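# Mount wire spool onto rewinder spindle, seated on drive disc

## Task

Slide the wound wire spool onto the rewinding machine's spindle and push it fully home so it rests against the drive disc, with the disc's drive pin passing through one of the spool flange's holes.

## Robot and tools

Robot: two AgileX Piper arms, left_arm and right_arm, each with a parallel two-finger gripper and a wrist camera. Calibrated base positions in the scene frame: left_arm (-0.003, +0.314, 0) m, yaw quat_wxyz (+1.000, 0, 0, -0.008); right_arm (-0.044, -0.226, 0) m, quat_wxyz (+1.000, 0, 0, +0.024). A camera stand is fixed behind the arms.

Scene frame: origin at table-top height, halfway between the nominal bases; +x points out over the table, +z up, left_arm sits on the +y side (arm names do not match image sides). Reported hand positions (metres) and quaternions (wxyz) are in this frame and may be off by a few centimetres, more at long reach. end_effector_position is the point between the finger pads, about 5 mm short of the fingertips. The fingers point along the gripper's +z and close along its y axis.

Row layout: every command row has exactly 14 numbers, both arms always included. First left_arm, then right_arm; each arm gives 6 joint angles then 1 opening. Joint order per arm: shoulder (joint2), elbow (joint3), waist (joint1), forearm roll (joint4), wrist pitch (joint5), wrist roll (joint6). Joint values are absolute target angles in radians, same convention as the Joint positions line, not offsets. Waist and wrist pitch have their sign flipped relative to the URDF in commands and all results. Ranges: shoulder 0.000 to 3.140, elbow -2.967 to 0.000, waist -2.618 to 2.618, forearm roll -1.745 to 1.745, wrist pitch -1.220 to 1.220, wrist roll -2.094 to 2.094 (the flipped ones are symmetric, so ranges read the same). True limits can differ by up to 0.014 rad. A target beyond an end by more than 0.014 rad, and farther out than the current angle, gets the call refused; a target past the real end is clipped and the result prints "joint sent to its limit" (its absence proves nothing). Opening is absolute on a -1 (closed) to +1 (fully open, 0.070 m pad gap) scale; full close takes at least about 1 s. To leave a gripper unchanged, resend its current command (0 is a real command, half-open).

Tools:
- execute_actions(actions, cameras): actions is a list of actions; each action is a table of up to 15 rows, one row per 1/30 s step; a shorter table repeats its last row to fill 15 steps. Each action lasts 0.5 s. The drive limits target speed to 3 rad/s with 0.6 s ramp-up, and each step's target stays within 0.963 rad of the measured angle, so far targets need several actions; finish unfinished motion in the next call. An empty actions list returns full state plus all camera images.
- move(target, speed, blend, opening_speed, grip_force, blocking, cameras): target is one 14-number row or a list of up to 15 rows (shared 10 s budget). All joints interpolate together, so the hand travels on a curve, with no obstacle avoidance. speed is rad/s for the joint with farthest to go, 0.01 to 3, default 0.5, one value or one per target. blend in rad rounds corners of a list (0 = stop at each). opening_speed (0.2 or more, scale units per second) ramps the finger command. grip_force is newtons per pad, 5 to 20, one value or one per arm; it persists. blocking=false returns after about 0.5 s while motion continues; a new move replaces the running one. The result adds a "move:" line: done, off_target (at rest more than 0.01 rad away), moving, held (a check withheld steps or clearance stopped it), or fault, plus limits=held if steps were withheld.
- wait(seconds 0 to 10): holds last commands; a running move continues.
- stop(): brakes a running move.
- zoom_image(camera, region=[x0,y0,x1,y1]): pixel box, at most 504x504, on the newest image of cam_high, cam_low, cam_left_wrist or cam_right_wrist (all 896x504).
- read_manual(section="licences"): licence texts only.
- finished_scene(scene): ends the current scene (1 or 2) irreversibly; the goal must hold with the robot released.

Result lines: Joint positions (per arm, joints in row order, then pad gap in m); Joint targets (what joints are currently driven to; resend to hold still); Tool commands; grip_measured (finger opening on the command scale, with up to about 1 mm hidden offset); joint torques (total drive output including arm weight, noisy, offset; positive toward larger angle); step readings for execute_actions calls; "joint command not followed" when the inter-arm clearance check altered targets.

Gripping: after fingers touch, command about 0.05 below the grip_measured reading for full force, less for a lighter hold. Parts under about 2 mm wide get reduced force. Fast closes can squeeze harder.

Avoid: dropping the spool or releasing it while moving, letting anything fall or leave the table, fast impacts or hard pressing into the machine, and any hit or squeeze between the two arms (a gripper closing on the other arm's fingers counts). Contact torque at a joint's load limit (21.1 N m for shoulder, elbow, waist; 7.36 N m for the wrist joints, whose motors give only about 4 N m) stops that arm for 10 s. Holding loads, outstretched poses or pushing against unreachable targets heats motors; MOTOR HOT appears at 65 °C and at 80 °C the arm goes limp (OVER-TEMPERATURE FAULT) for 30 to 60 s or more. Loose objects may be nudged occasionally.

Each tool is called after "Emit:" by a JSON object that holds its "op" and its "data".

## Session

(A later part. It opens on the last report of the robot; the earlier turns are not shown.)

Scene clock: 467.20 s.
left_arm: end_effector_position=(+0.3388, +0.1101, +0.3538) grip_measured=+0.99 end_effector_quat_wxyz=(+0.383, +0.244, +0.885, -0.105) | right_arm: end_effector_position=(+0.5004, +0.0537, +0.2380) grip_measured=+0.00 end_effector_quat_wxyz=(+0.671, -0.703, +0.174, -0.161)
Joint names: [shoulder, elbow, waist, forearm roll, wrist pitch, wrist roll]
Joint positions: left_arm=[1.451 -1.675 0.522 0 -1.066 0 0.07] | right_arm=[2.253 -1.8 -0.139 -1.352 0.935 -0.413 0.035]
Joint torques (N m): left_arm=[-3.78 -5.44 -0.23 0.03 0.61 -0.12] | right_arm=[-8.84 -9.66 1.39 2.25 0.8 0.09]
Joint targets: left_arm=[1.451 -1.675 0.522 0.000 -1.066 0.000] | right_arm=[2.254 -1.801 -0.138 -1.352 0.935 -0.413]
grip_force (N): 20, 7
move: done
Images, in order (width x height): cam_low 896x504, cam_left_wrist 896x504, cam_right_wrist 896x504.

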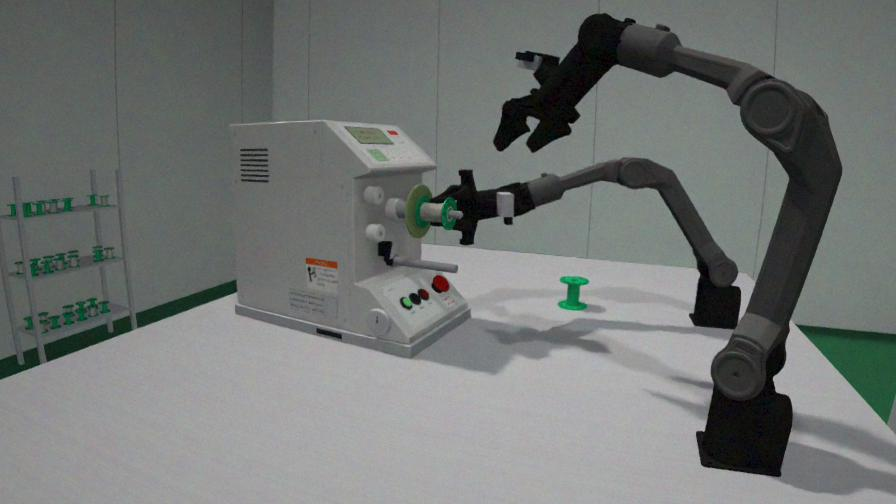

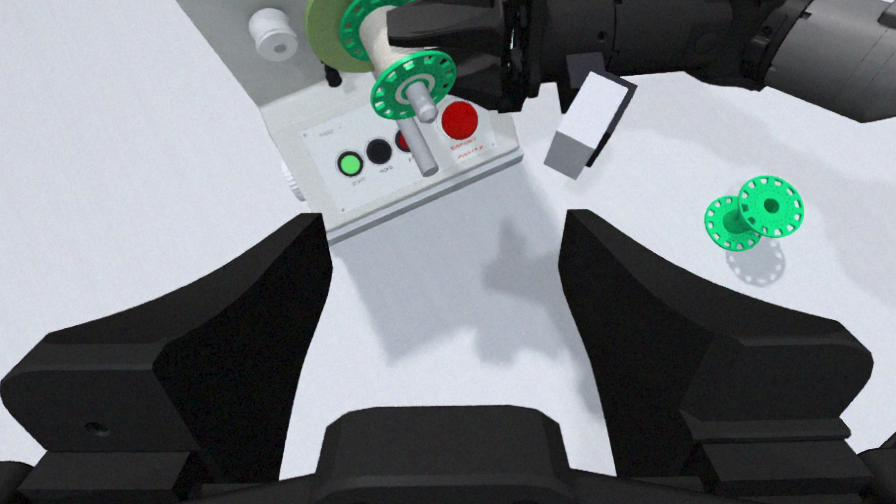

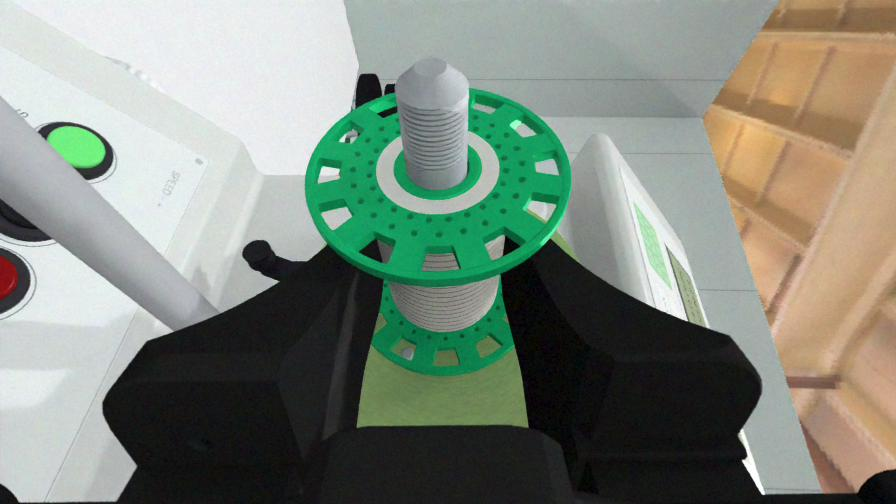

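Emit:
{"op": "move", "data": {"target": [1.4506,-1.6754,0.5216,0,-1.066,0,1,2.2595,-1.8119,-0.1373,-1.3557,0.9344,-0.4068,-0.06], "speed": 0.03, "cameras": ["cam_low","cam_left_wrist","cam_right_wrist"]}}

Emit:
{"op": "zoom_image", "data": {"camera": "cam_right_wrist", "region": [370, 300, 530, 400]}}

Emit:
{"op": "zoom_image", "data": {"camera": "cam_low", "region": [400, 180, 460, 240]}}

Scene clock: 469.20 s.
left_arm: end_effector_position=(+0.3388, +0.1101, +0.3538) grip_measured=+0.99 end_effector_quat_wxyz=(+0.383, +0.244, +0.885, -0.105) | right_arm: end_effector_position=(+0.5019, +0.0536, +0.2375) grip_measured=+0.00 end_effector_quat_wxyz=(+0.670, -0.703, +0.175, -0.161)
Joint names: [shoulder, elbow, waist, forearm roll, wrist pitch, wrist roll]
Joint positions: left_arm=[1.451 -1.675 0.522 0 -1.066 0 0.07] | right_arm=[2.26 -1.811 -0.138 -1.356 0.935 -0.407 0.035]
Joint torques (N m): left_arm=[-3.78 -5.39 -0.23 0.03 0.61 -0.11] | right_arm=[-8.85 -9.49 1.52 2.24 0.8 0.1]
Joint targets: left_arm=[1.451 -1.675 0.522 0.000 -1.066 0.000] | right_arm=[2.260 -1.812 -0.137 -1.356 0.934 -0.407]
grip_force (N): 20, 7
move: done
Images, in order (width x height): cam_low 896x504, cam_left_wrist 896x504, cam_right_wrist 896x504.

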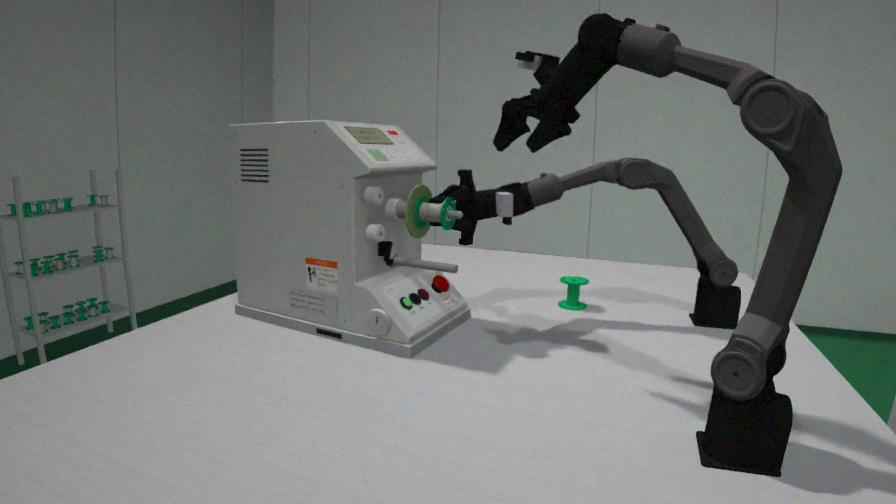

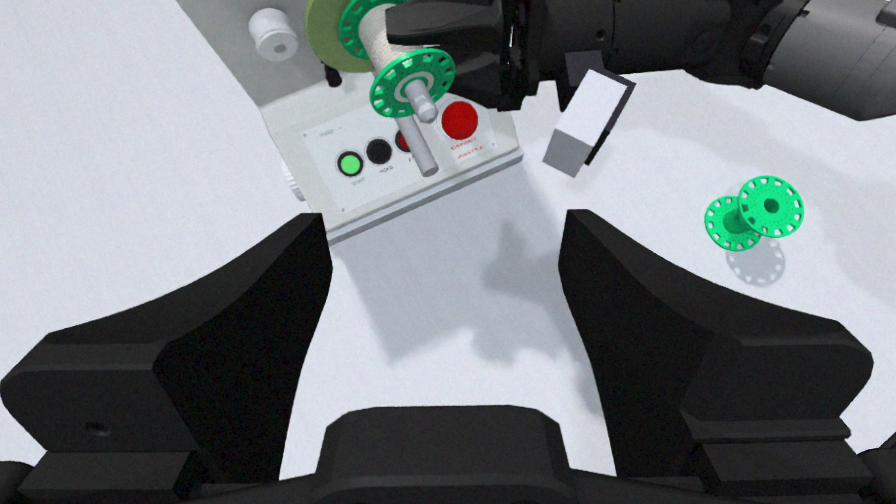

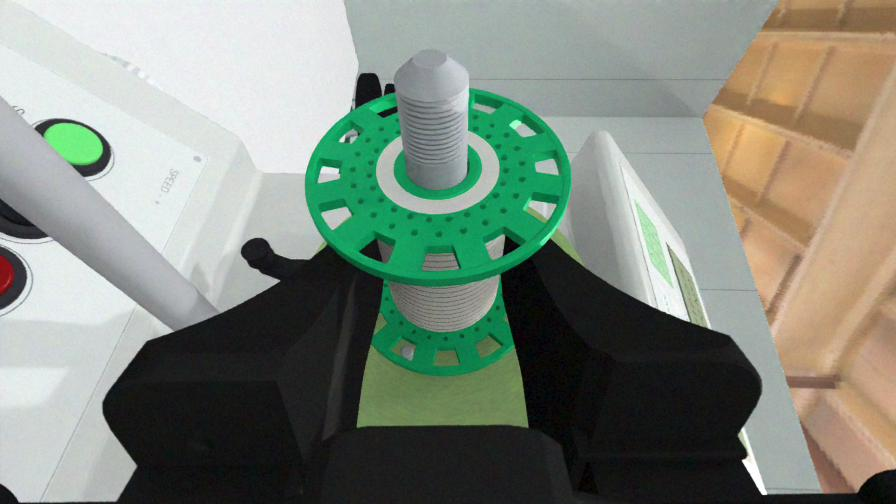

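Scaled by 3.150 from the camera's 896x504 image, which has a finer 1280x720 frame.

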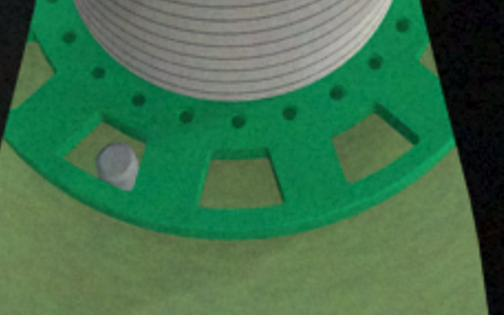

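Scaled by 8.400 from the camera's 896x504 image, which has a finer 1280x720 frame.

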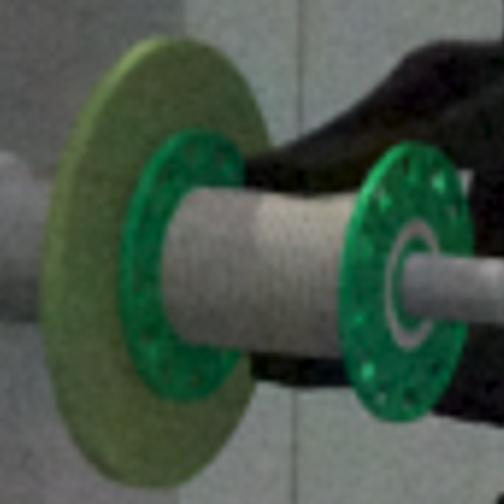

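Emit:
{"op": "move", "data": {"target": [1.4506,-1.6754,0.5216,0,-1.066,0,1,2.2652,-1.8224,-0.1362,-1.3596,0.9343,-0.4006,-0.06], "speed": 0.03, "cameras": ["cam_low","cam_right_wrist"]}}

Emit:
{"op": "zoom_image", "data": {"camera": "cam_right_wrist", "region": [370, 300, 530, 400]}}

Emit:
{"op": "zoom_image", "data": {"camera": "cam_low", "region": [400, 180, 460, 240]}}

Scene clock: 471.17 s.
left_arm: end_effector_position=(+0.3388, +0.1101, +0.3538) grip_measured=+0.99 end_effector_quat_wxyz=(+0.383, +0.244, +0.885, -0.105) | right_arm: end_effector_position=(+0.5033, +0.0534, +0.2382) grip_measured=+0.00 end_effector_quat_wxyz=(+0.671, -0.703, +0.174, -0.161)
Joint names: [shoulder, elbow, waist, forearm roll, wrist pitch, wrist roll]
Joint positions: left_arm=[1.451 -1.675 0.522 0 -1.066 0 0.07] | right_arm=[2.265 -1.822 -0.137 -1.36 0.935 -0.401 0.035]
Joint torques (N m): left_arm=[-3.77 -5.41 -0.23 0.03 0.61 -0.11] | right_arm=[-8.83 -9.46 1.62 2.21 0.79 0.09]
Joint targets: left_arm=[1.451 -1.675 0.522 0.000 -1.066 0.000] | right_arm=[2.265 -1.822 -0.136 -1.360 0.934 -0.401]
grip_force (N): 20, 7
move: done
Images, in order (width x height): cam_low 896x504, cam_right_wrist 896x504.

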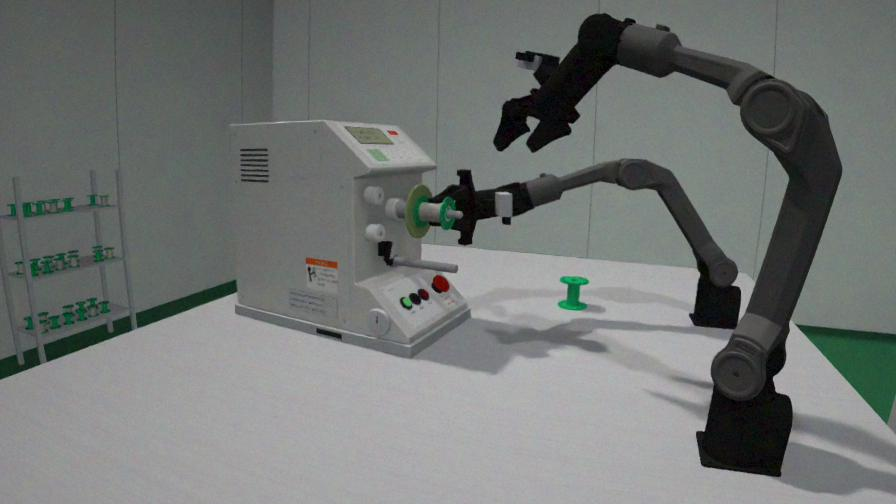

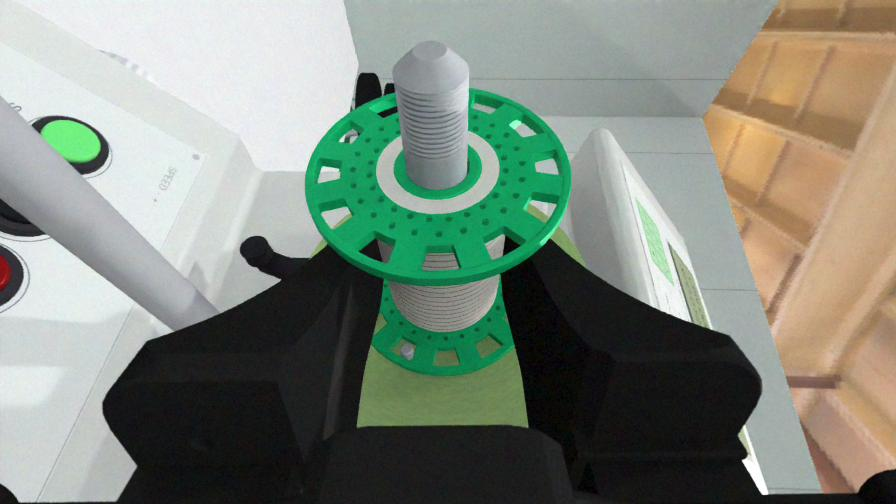

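Scaled by 3.150 from the camera's 896x504 image, which has a finer 1280x720 frame.

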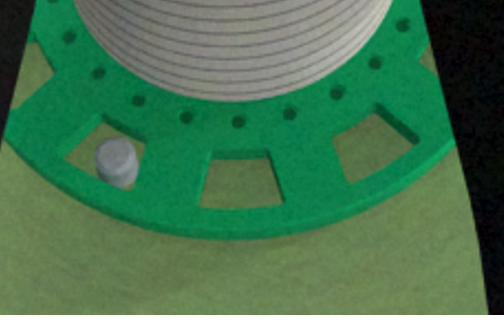

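Scaled by 8.400 from the camera's 896x504 image, which has a finer 1280x720 frame.

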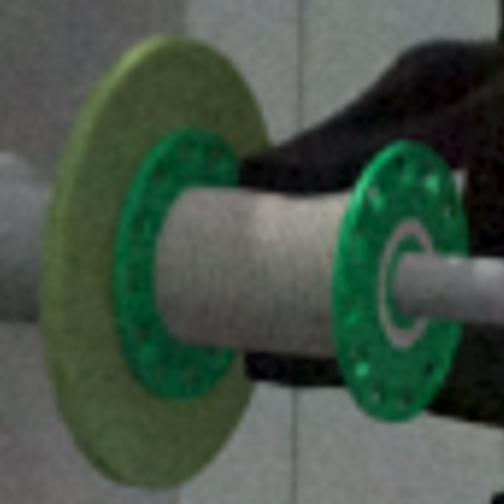

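Emit:
{"op": "move", "data": {"target": [1.4506,-1.6754,0.5216,0,-1.066,0,1,2.2709,-1.833,-0.1352,-1.3635,0.9342,-0.3943,-0.06], "speed": 0.03, "cameras": ["cam_low","cam_right_wrist"]}}

Emit:
{"op": "zoom_image", "data": {"camera": "cam_right_wrist", "region": [370, 300, 530, 400]}}

Emit:
{"op": "zoom_image", "data": {"camera": "cam_low", "region": [400, 180, 460, 240]}}

Scene clock: 473.87 s.
left_arm: end_effector_position=(+0.3388, +0.1101, +0.3538) grip_measured=+0.99 end_effector_quat_wxyz=(+0.383, +0.244, +0.885, -0.105) | right_arm: end_effector_position=(+0.5047, +0.0533, +0.2379) grip_measured=+0.00 end_effector_quat_wxyz=(+0.671, -0.703, +0.174, -0.161)
Joint names: [shoulder, elbow, waist, forearm roll, wrist pitch, wrist roll]
Joint positions: left_arm=[1.451 -1.675 0.522 0 -1.066 0 0.07] | right_arm=[2.27 -1.832 -0.136 -1.364 0.935 -0.395 0.035]
Joint torques (N m): left_arm=[-3.75 -5.39 -0.22 0.03 0.61 -0.12] | right_arm=[-8.56 -9.74 1.81 2.53 0.52 0.13]
Joint targets: left_arm=[1.451 -1.675 0.522 0.000 -1.066 0.000] | right_arm=[2.271 -1.833 -0.135 -1.364 0.934 -0.394]
grip_force (N): 20, 7
move: done
Images, in order (width x height): cam_low 896x504, cam_right_wrist 896x504.

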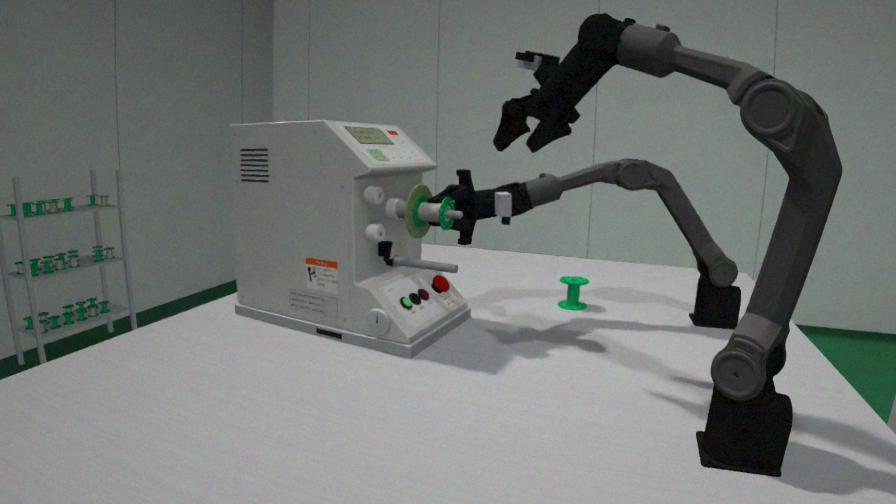

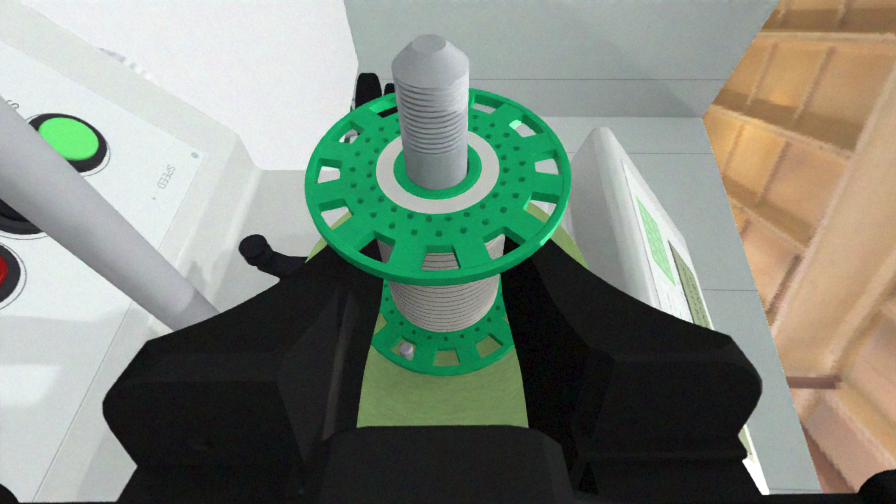

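Scaled by 3.150 from the camera's 896x504 image, which has a finer 1280x720 frame.

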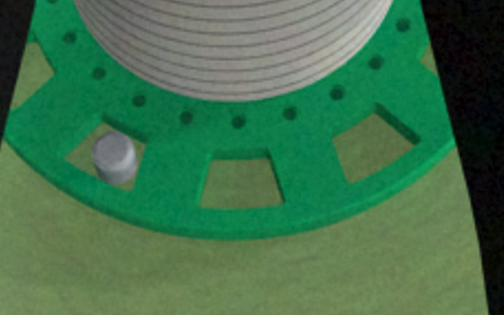

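Scaled by 8.400 from the camera's 896x504 image, which has a finer 1280x720 frame.

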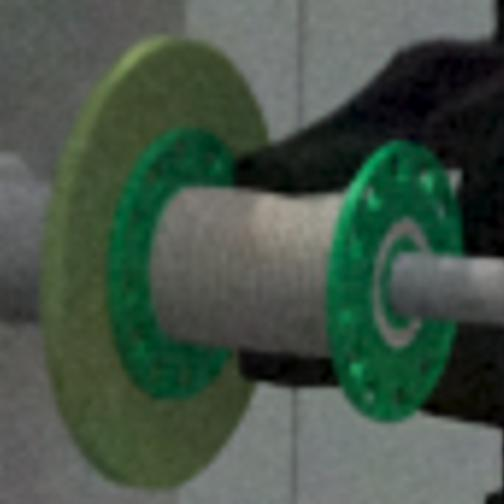

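Emit:
{"op": "move", "data": {"target": [1.4506,-1.6754,0.5216,0,-1.066,0,1,2.2767,-1.8437,-0.1342,-1.3675,0.9341,-0.388,-0.06], "speed": 0.03, "cameras": ["cam_low","cam_right_wrist","cam_left_wrist"]}}

Emit:
{"op": "zoom_image", "data": {"camera": "cam_right_wrist", "region": [370, 300, 530, 400]}}

Emit:
{"op": "zoom_image", "data": {"camera": "cam_low", "region": [400, 180, 460, 240]}}

Emit:
{"op": "zoom_image", "data": {"camera": "cam_left_wrist", "region": [320, 0, 440, 100]}}

Scene clock: 476.03 s.
left_arm: end_effector_position=(+0.3388, +0.1101, +0.3538) grip_measured=+0.99 end_effector_quat_wxyz=(+0.383, +0.244, +0.885, -0.105) | right_arm: end_effector_position=(+0.5063, +0.0532, +0.2380) grip_measured=+0.00 end_effector_quat_wxyz=(+0.671, -0.703, +0.175, -0.161)
Joint names: [shoulder, elbow, waist, forearm roll, wrist pitch, wrist roll]
Joint positions: left_arm=[1.451 -1.675 0.522 0 -1.066 0 0.07] | right_arm=[2.276 -1.844 -0.135 -1.367 0.935 -0.388 0.035]
Joint torques (N m): left_arm=[-3.8 -5.41 -0.23 0.02 0.61 -0.11] | right_arm=[-8.25 -10.82 3.99 3.12 -1.19 0.05]
Joint targets: left_arm=[1.451 -1.675 0.522 0.000 -1.066 0.000] | right_arm=[2.277 -1.844 -0.134 -1.368 0.934 -0.388]
grip_force (N): 20, 7
move: done
Images, in order (width x height): cam_low 896x504, cam_left_wrist 896x504, cam_right_wrist 896x504.

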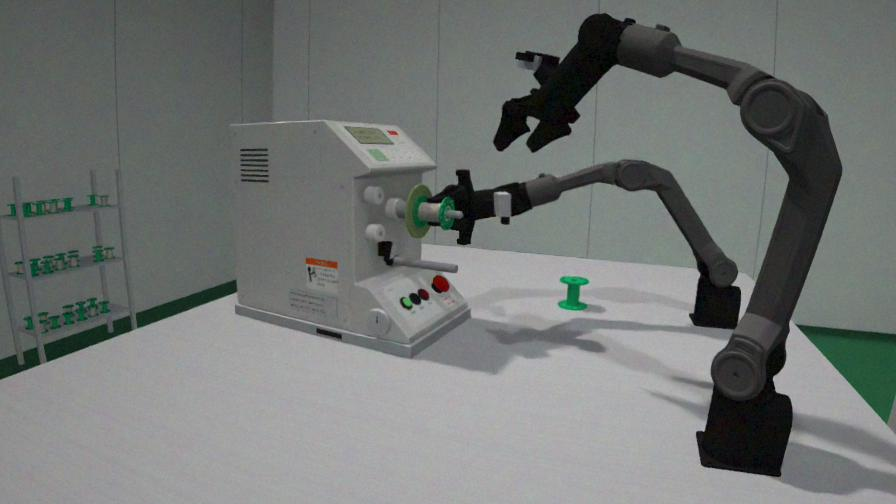

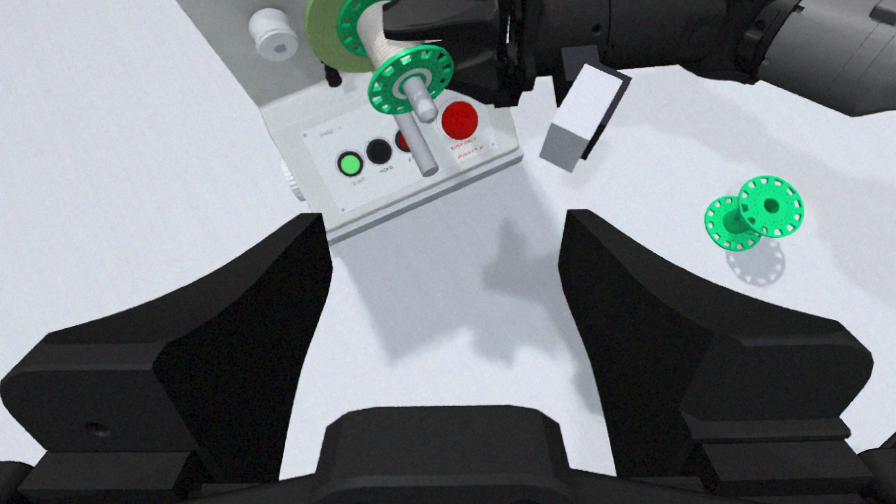

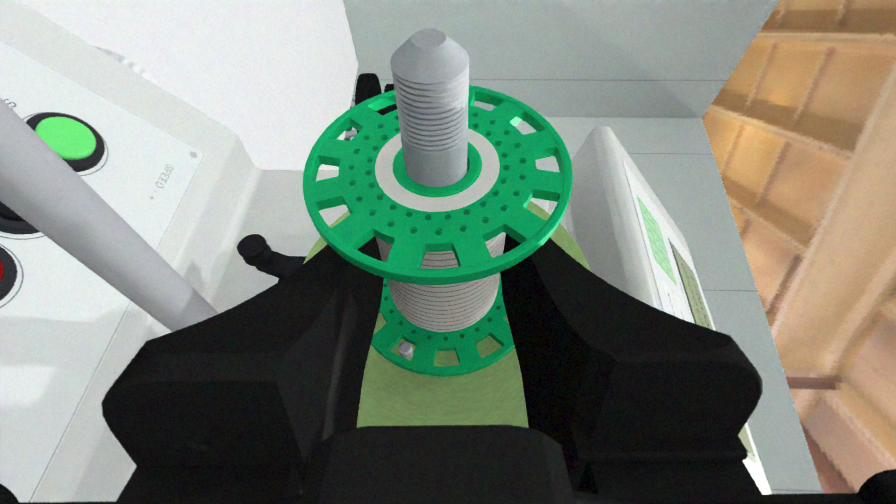

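Scaled by 3.150 from the camera's 896x504 image, which has a finer 1280x720 frame.

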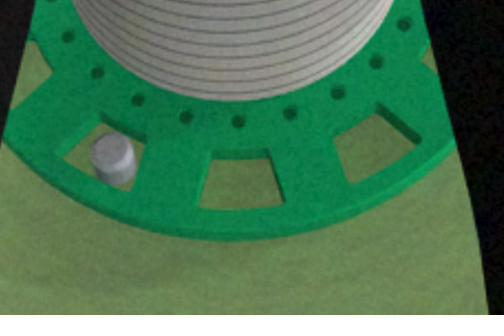

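Scaled by 8.400 from the camera's 896x504 image, which has a finer 1280x720 frame.

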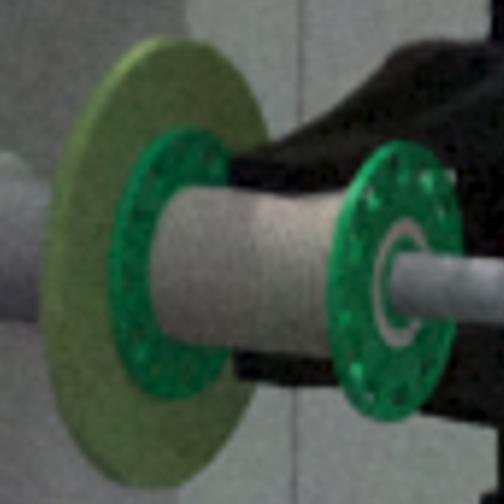

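Scaled by 4.200 from the camera's 896x504 image, which has a finer 1280x720 frame.

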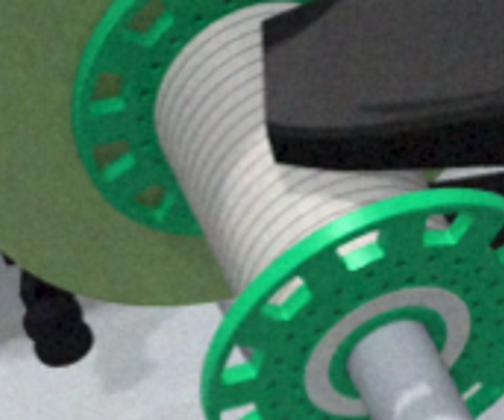

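Emit:
{"op": "zoom_image", "data": {"camera": "cam_low", "region": [400, 180, 470, 240]}}

Emit:
{"op": "zoom_image", "data": {"camera": "cam_left_wrist", "region": [300, 0, 420, 70]}}

Emit:
{"op": "zoom_image", "data": {"camera": "cam_right_wrist", "region": [350, 320, 450, 400]}}

Scaled by 7.200 from the camera's 896x504 image, which has a finer 1280x720 frame.

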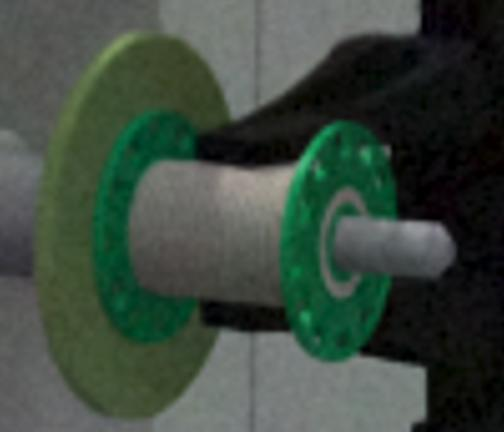

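Scaled by 4.200 from the camera's 896x504 image, which has a finer 1280x720 frame.

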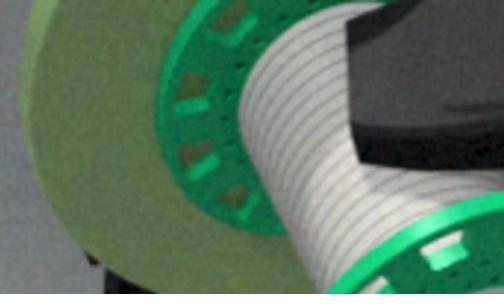

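Scaled by 5.040 from the camera's 896x504 image, which has a finer 1280x720 frame.

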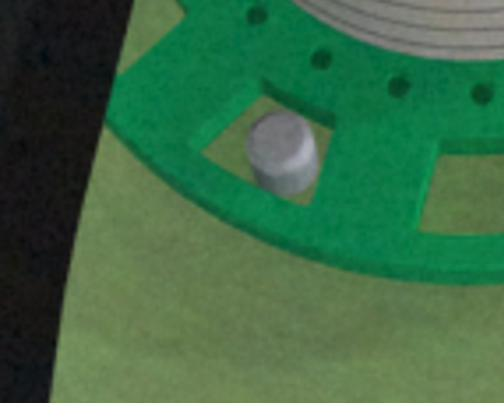

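Emit:
{"op": "move", "data": {"target": [1.4506,-1.6754,0.5216,0,-1.066,0,1,2.2815,-1.8527,-0.1334,-1.3708,0.934,-0.3827,-0.08], "speed": 0.03, "grip_force": [20, 12], "cameras": ["cam_low","cam_right_wrist"]}}

Emit:
{"op": "zoom_image", "data": {"camera": "cam_low", "region": [400, 180, 470, 240]}}

Emit:
{"op": "zoom_image", "data": {"camera": "cam_right_wrist", "region": [350, 320, 450, 400]}}

Scene clock: 483.70 s.
left_arm: end_effector_position=(+0.3388, +0.1101, +0.3538) grip_measured=+0.99 end_effector_quat_wxyz=(+0.383, +0.244, +0.885, -0.105) | right_arm: end_effector_position=(+0.5076, +0.0525, +0.2375) grip_measured=-0.01 end_effector_quat_wxyz=(+0.670, -0.703, +0.175, -0.161)
Joint names: [shoulder, elbow, waist, forearm roll, wrist pitch, wrist roll]
Joint positions: left_arm=[1.451 -1.675 0.522 0 -1.066 0 0.07] | right_arm=[2.281 -1.852 -0.133 -1.372 0.935 -0.383 0.035]
Joint torques (N m): left_arm=[-3.78 -5.44 -0.24 0.03 0.6 -0.12] | right_arm=[-7.87 -11.97 8.57 4.2 -3.04 0.14]
Motor temperatures (°C): left_arm=[32 31 34 34 34 29] | right_arm=[50 35 30 51 41 28]
Joint targets: left_arm=[1.451 -1.675 0.522 0.000 -1.066 0.000] | right_arm=[2.281 -1.853 -0.133 -1.371 0.934 -0.383]
grip_force (N): 20, 12
move: done
Images, in order (width x height): cam_low 896x504, cam_right_wrist 896x504.

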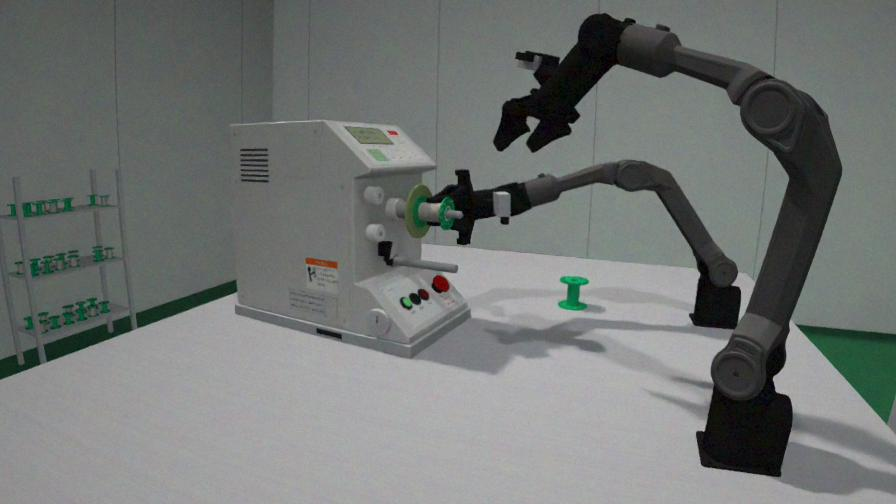

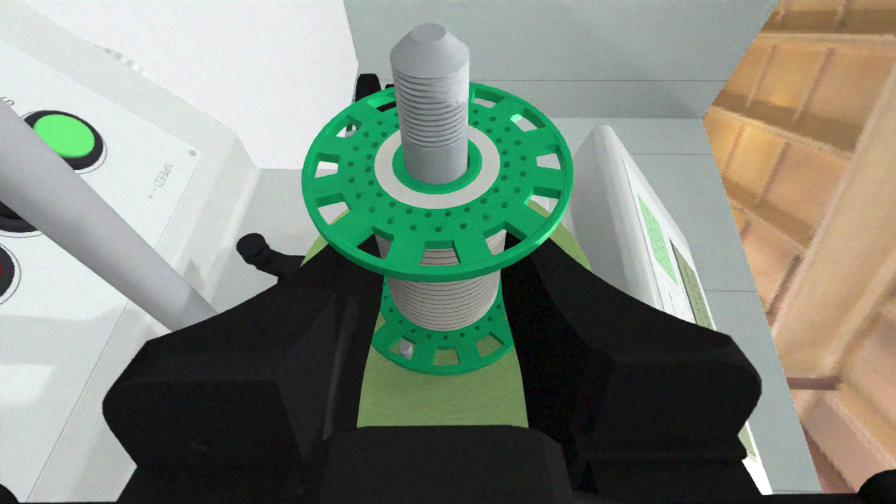

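Scaled by 7.200 from the camera's 896x504 image, which has a finer 1280x720 frame.

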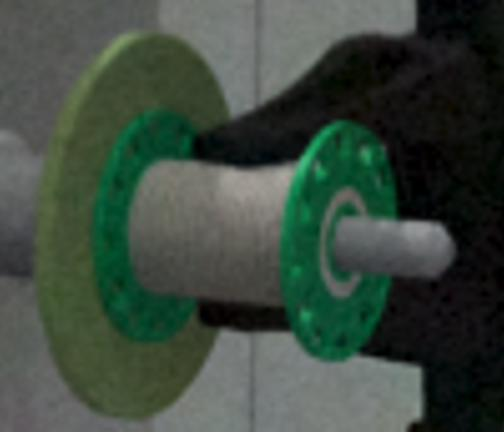

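Scaled by 5.040 from the camera's 896x504 image, which has a finer 1280x720 frame.

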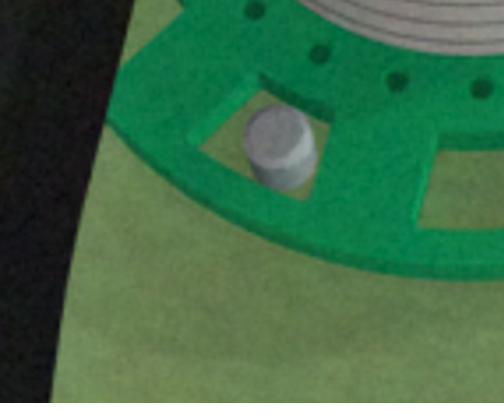

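Emit:
{"op": "move", "data": {"target": [1.4506,-1.6754,0.5216,0,-1.066,0,1,2.2767,-1.8437,-0.1342,-1.3675,0.9341,-0.388,-0.08], "speed": 0.05, "grip_force": [20, 5], "cameras": ["cam_low", "cam_right_wrist"]}}

Scene clock: 492.03 s.
left_arm: end_effector_position=(+0.3388, +0.1101, +0.3538) grip_measured=+0.99 end_effector_quat_wxyz=(+0.383, +0.244, +0.885, -0.105) | right_arm: end_effector_position=(+0.5080, +0.0508, +0.2380) grip_measured=+0.00 end_effector_quat_wxyz=(+0.670, -0.702, +0.177, -0.163)
Joint names: [shoulder, elbow, waist, forearm roll, wrist pitch, wrist roll]
Joint positions: left_arm=[1.451 -1.675 0.522 0 -1.066 0 0.07] | right_arm=[2.277 -1.845 -0.131 -1.367 0.932 -0.388 0.035]
Joint torques (N m): left_arm=[-3.77 -5.42 -0.24 0.03 0.61 -0.11] | right_arm=[-9.91 -7.01 -2.33 1.89 1.59 0.01]
Motor temperatures (°C): left_arm=[32 31 34 34 34 29] | right_arm=[50 36 30 59 45 28]
Joint targets: left_arm=[1.451 -1.675 0.522 0.000 -1.066 0.000] | right_arm=[2.277 -1.844 -0.134 -1.368 0.934 -0.388]
grip_force (N): 20, 5
move: done
Images, in order (width x height): cam_low 896x504, cam_right_wrist 896x504.

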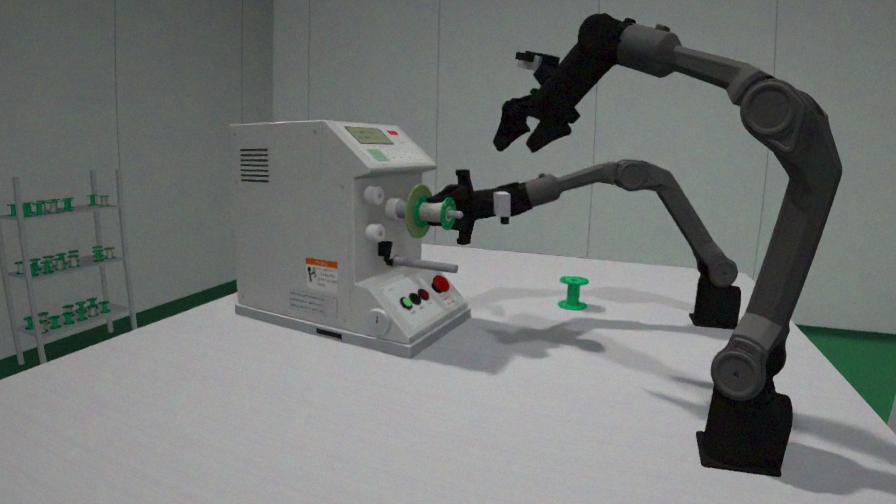

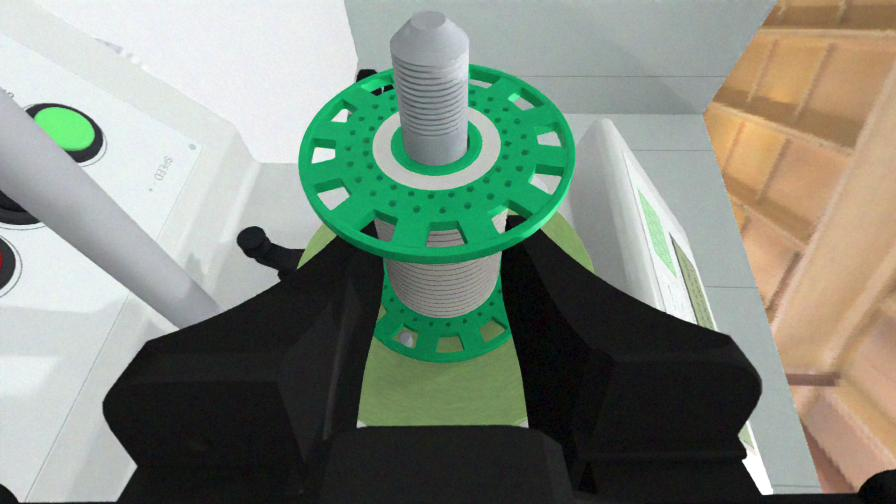

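Emit:
{"op": "zoom_image", "data": {"camera": "cam_right_wrist", "region": [340, 280, 560, 400]}}

Emit:
{"op": "zoom_image", "data": {"camera": "cam_low", "region": [380, 170, 500, 250]}}

Scaled by 2.291 from the camera's 896x504 image, which has a finer 1280x720 frame.

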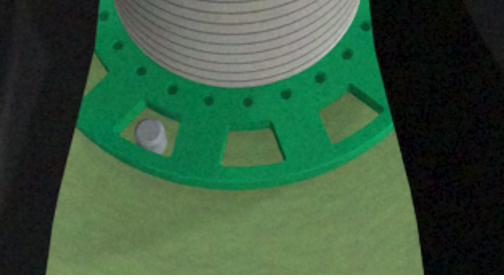

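Scaled by 4.200 from the camera's 896x504 image, which has a finer 1280x720 frame.

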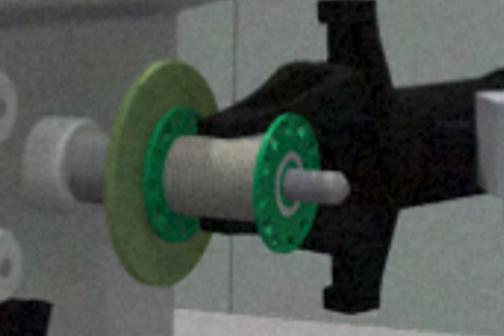

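Emit:
{"op": "move", "data": {"target": [1.4506,-1.6754,0.5216,0,-1.066,0,1,2.2767,-1.8437,-0.1342,-1.3675,0.9341,-0.388,0.3], "speed": 0.05, "opening_speed": 0.3, "cameras": ["cam_low", "cam_right_wrist"]}}

Scene clock: 496.27 s.
left_arm: end_effector_position=(+0.3388, +0.1101, +0.3538) grip_measured=+0.99 end_effector_quat_wxyz=(+0.383, +0.244, +0.885, -0.105) | right_arm: end_effector_position=(+0.5066, +0.0528, +0.2384) grip_measured=+0.30 end_effector_quat_wxyz=(+0.671, -0.702, +0.175, -0.162)
Joint names: [shoulder, elbow, waist, forearm roll, wrist pitch, wrist roll]
Joint positions: left_arm=[1.451 -1.675 0.522 0 -1.066 0 0.07] | right_arm=[2.276 -1.844 -0.135 -1.367 0.934 -0.388 0.046]
Joint torques (N m): left_arm=[-3.77 -5.42 -0.23 0.03 0.61 -0.11] | right_arm=[-6.54 -4.9 1.38 0.88 0.37 -0.09]
Motor temperatures (°C): left_arm=[32 31 34 34 34 29] | right_arm=[50 35 30 56 44 28]
Joint targets: left_arm=[1.451 -1.675 0.522 0.000 -1.066 0.000] | right_arm=[2.277 -1.844 -0.134 -1.368 0.934 -0.388]
grip_force (N): 20, 5
move: done
Images, in order (width x height): cam_low 896x504, cam_right_wrist 896x504.

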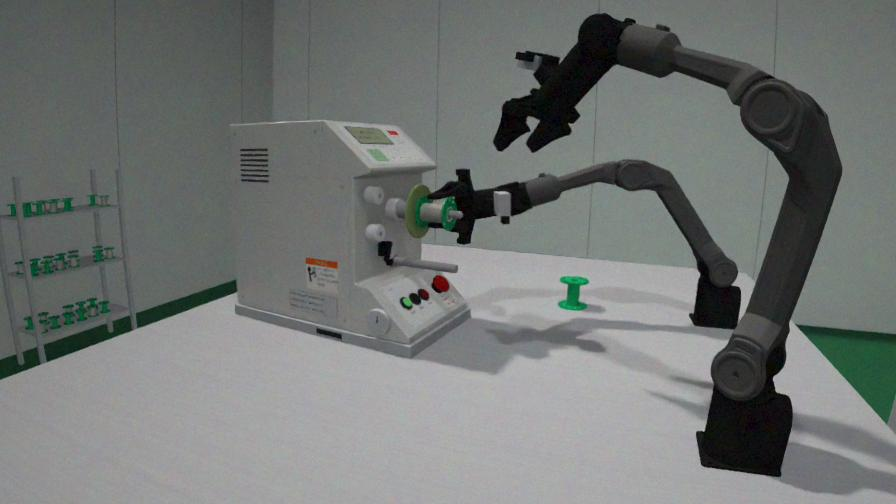

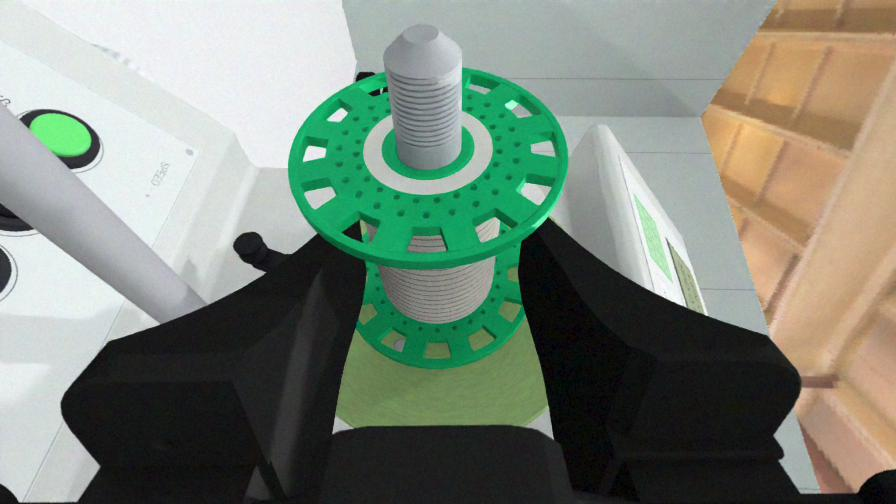

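Emit:
{"op": "zoom_image", "data": {"camera": "cam_right_wrist", "region": [340, 280, 560, 400]}}

Emit:
{"op": "zoom_image", "data": {"camera": "cam_low", "region": [380, 170, 500, 250]}}

Scaled by 2.291 from the camera's 896x504 image, which has a finer 1280x720 frame.

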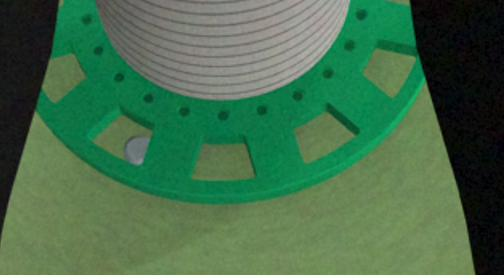

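Scaled by 4.200 from the camera's 896x504 image, which has a finer 1280x720 frame.

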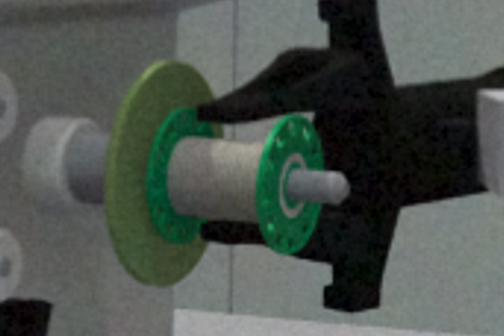

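Emit:
{"op": "move", "data": {"target": [[1.4506,-1.6754,0.5216,0,-1.066,0,1,2.2767,-1.8437,-0.1335,-1.3675,0.9341,-0.388,0.3],[1.4506,-1.6754,0.5216,0,-1.066,0,1,2.2767,-1.8437,-0.1335,-1.3675,0.9341,-0.388,-0.08]], "speed": 0.05, "opening_speed": 0.3, "grip_force": [20, 6], "cameras": ["cam_low", "cam_right_wrist"]}}

Emit:
{"op": "zoom_image", "data": {"camera": "cam_right_wrist", "region": [340, 280, 560, 400]}}

Emit:
{"op": "zoom_image", "data": {"camera": "cam_low", "region": [380, 170, 500, 250]}}

Scene clock: 511.43 s.
left_arm: end_effector_position=(+0.3388, +0.1101, +0.3538) grip_measured=+0.99 end_effector_quat_wxyz=(+0.383, +0.244, +0.885, -0.105) | right_arm: end_effector_position=(+0.5068, +0.0523, +0.2373) grip_measured=-0.01 end_effector_quat_wxyz=(+0.670, -0.703, +0.176, -0.161)
Joint names: [shoulder, elbow, waist, forearm roll, wrist pitch, wrist roll]
Joint positions: left_arm=[1.451 -1.675 0.522 0 -1.066 0 0.07] | right_arm=[2.277 -1.843 -0.134 -1.368 0.934 -0.388 0.035]
Joint torques (N m): left_arm=[-3.79 -5.41 -0.25 0.02 0.6 -0.1] | right_arm=[-7.56 -5.72 1.12 1.39 0.75 -0.01]
Motor temperatures (°C): left_arm=[32 31 34 34 34 29] | right_arm=[48 34 30 46 41 28]
Joint targets: left_arm=[1.451 -1.675 0.522 0.000 -1.066 0.000] | right_arm=[2.277 -1.844 -0.134 -1.368 0.934 -0.388]
grip_force (N): 20, 6
move: done
Images, in order (width x height): cam_low 896x504, cam_right_wrist 896x504.

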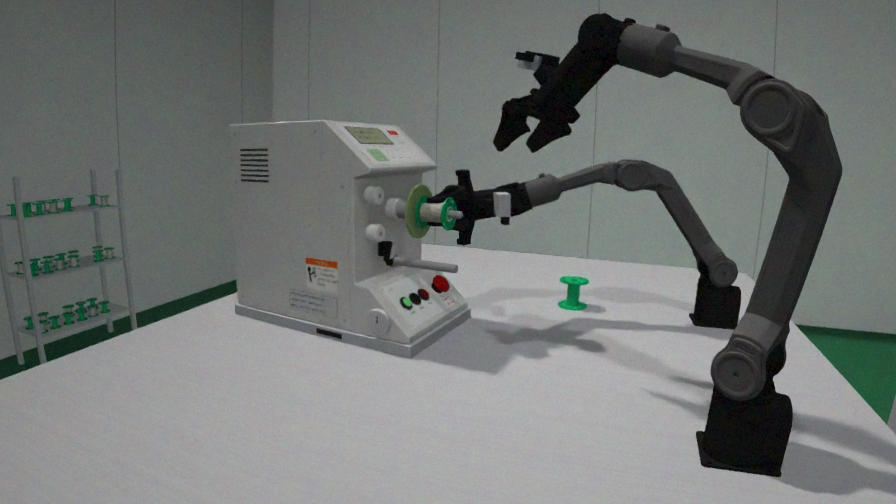

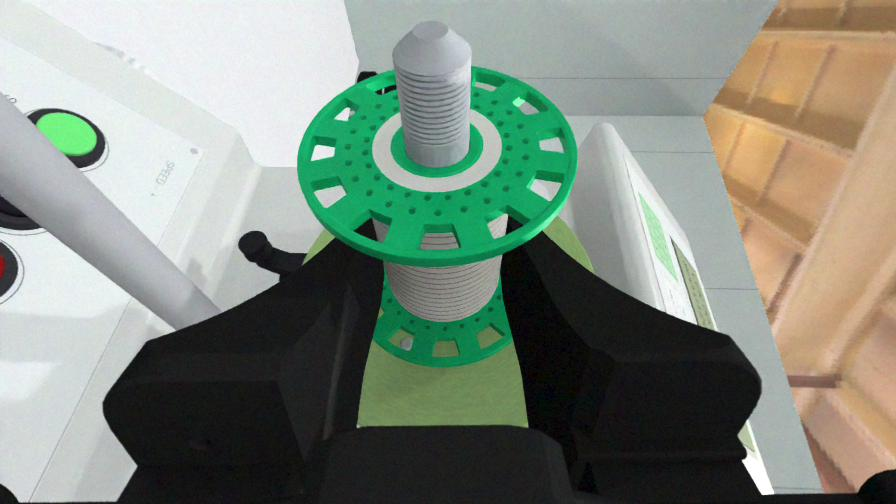

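Scaled by 2.291 from the camera's 896x504 image, which has a finer 1280x720 frame.

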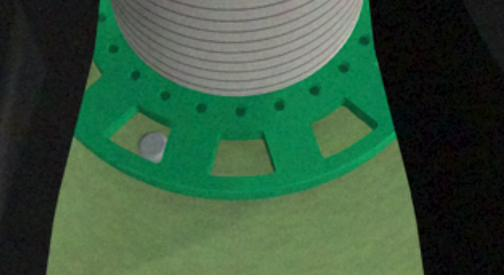

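Scaled by 4.200 from the camera's 896x504 image, which has a finer 1280x720 frame.

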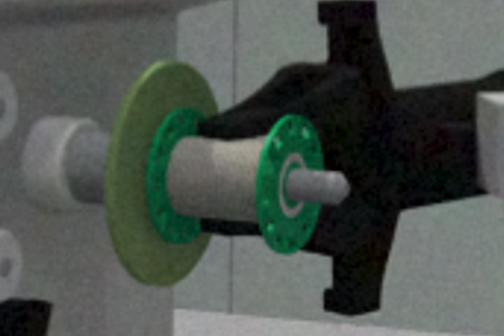

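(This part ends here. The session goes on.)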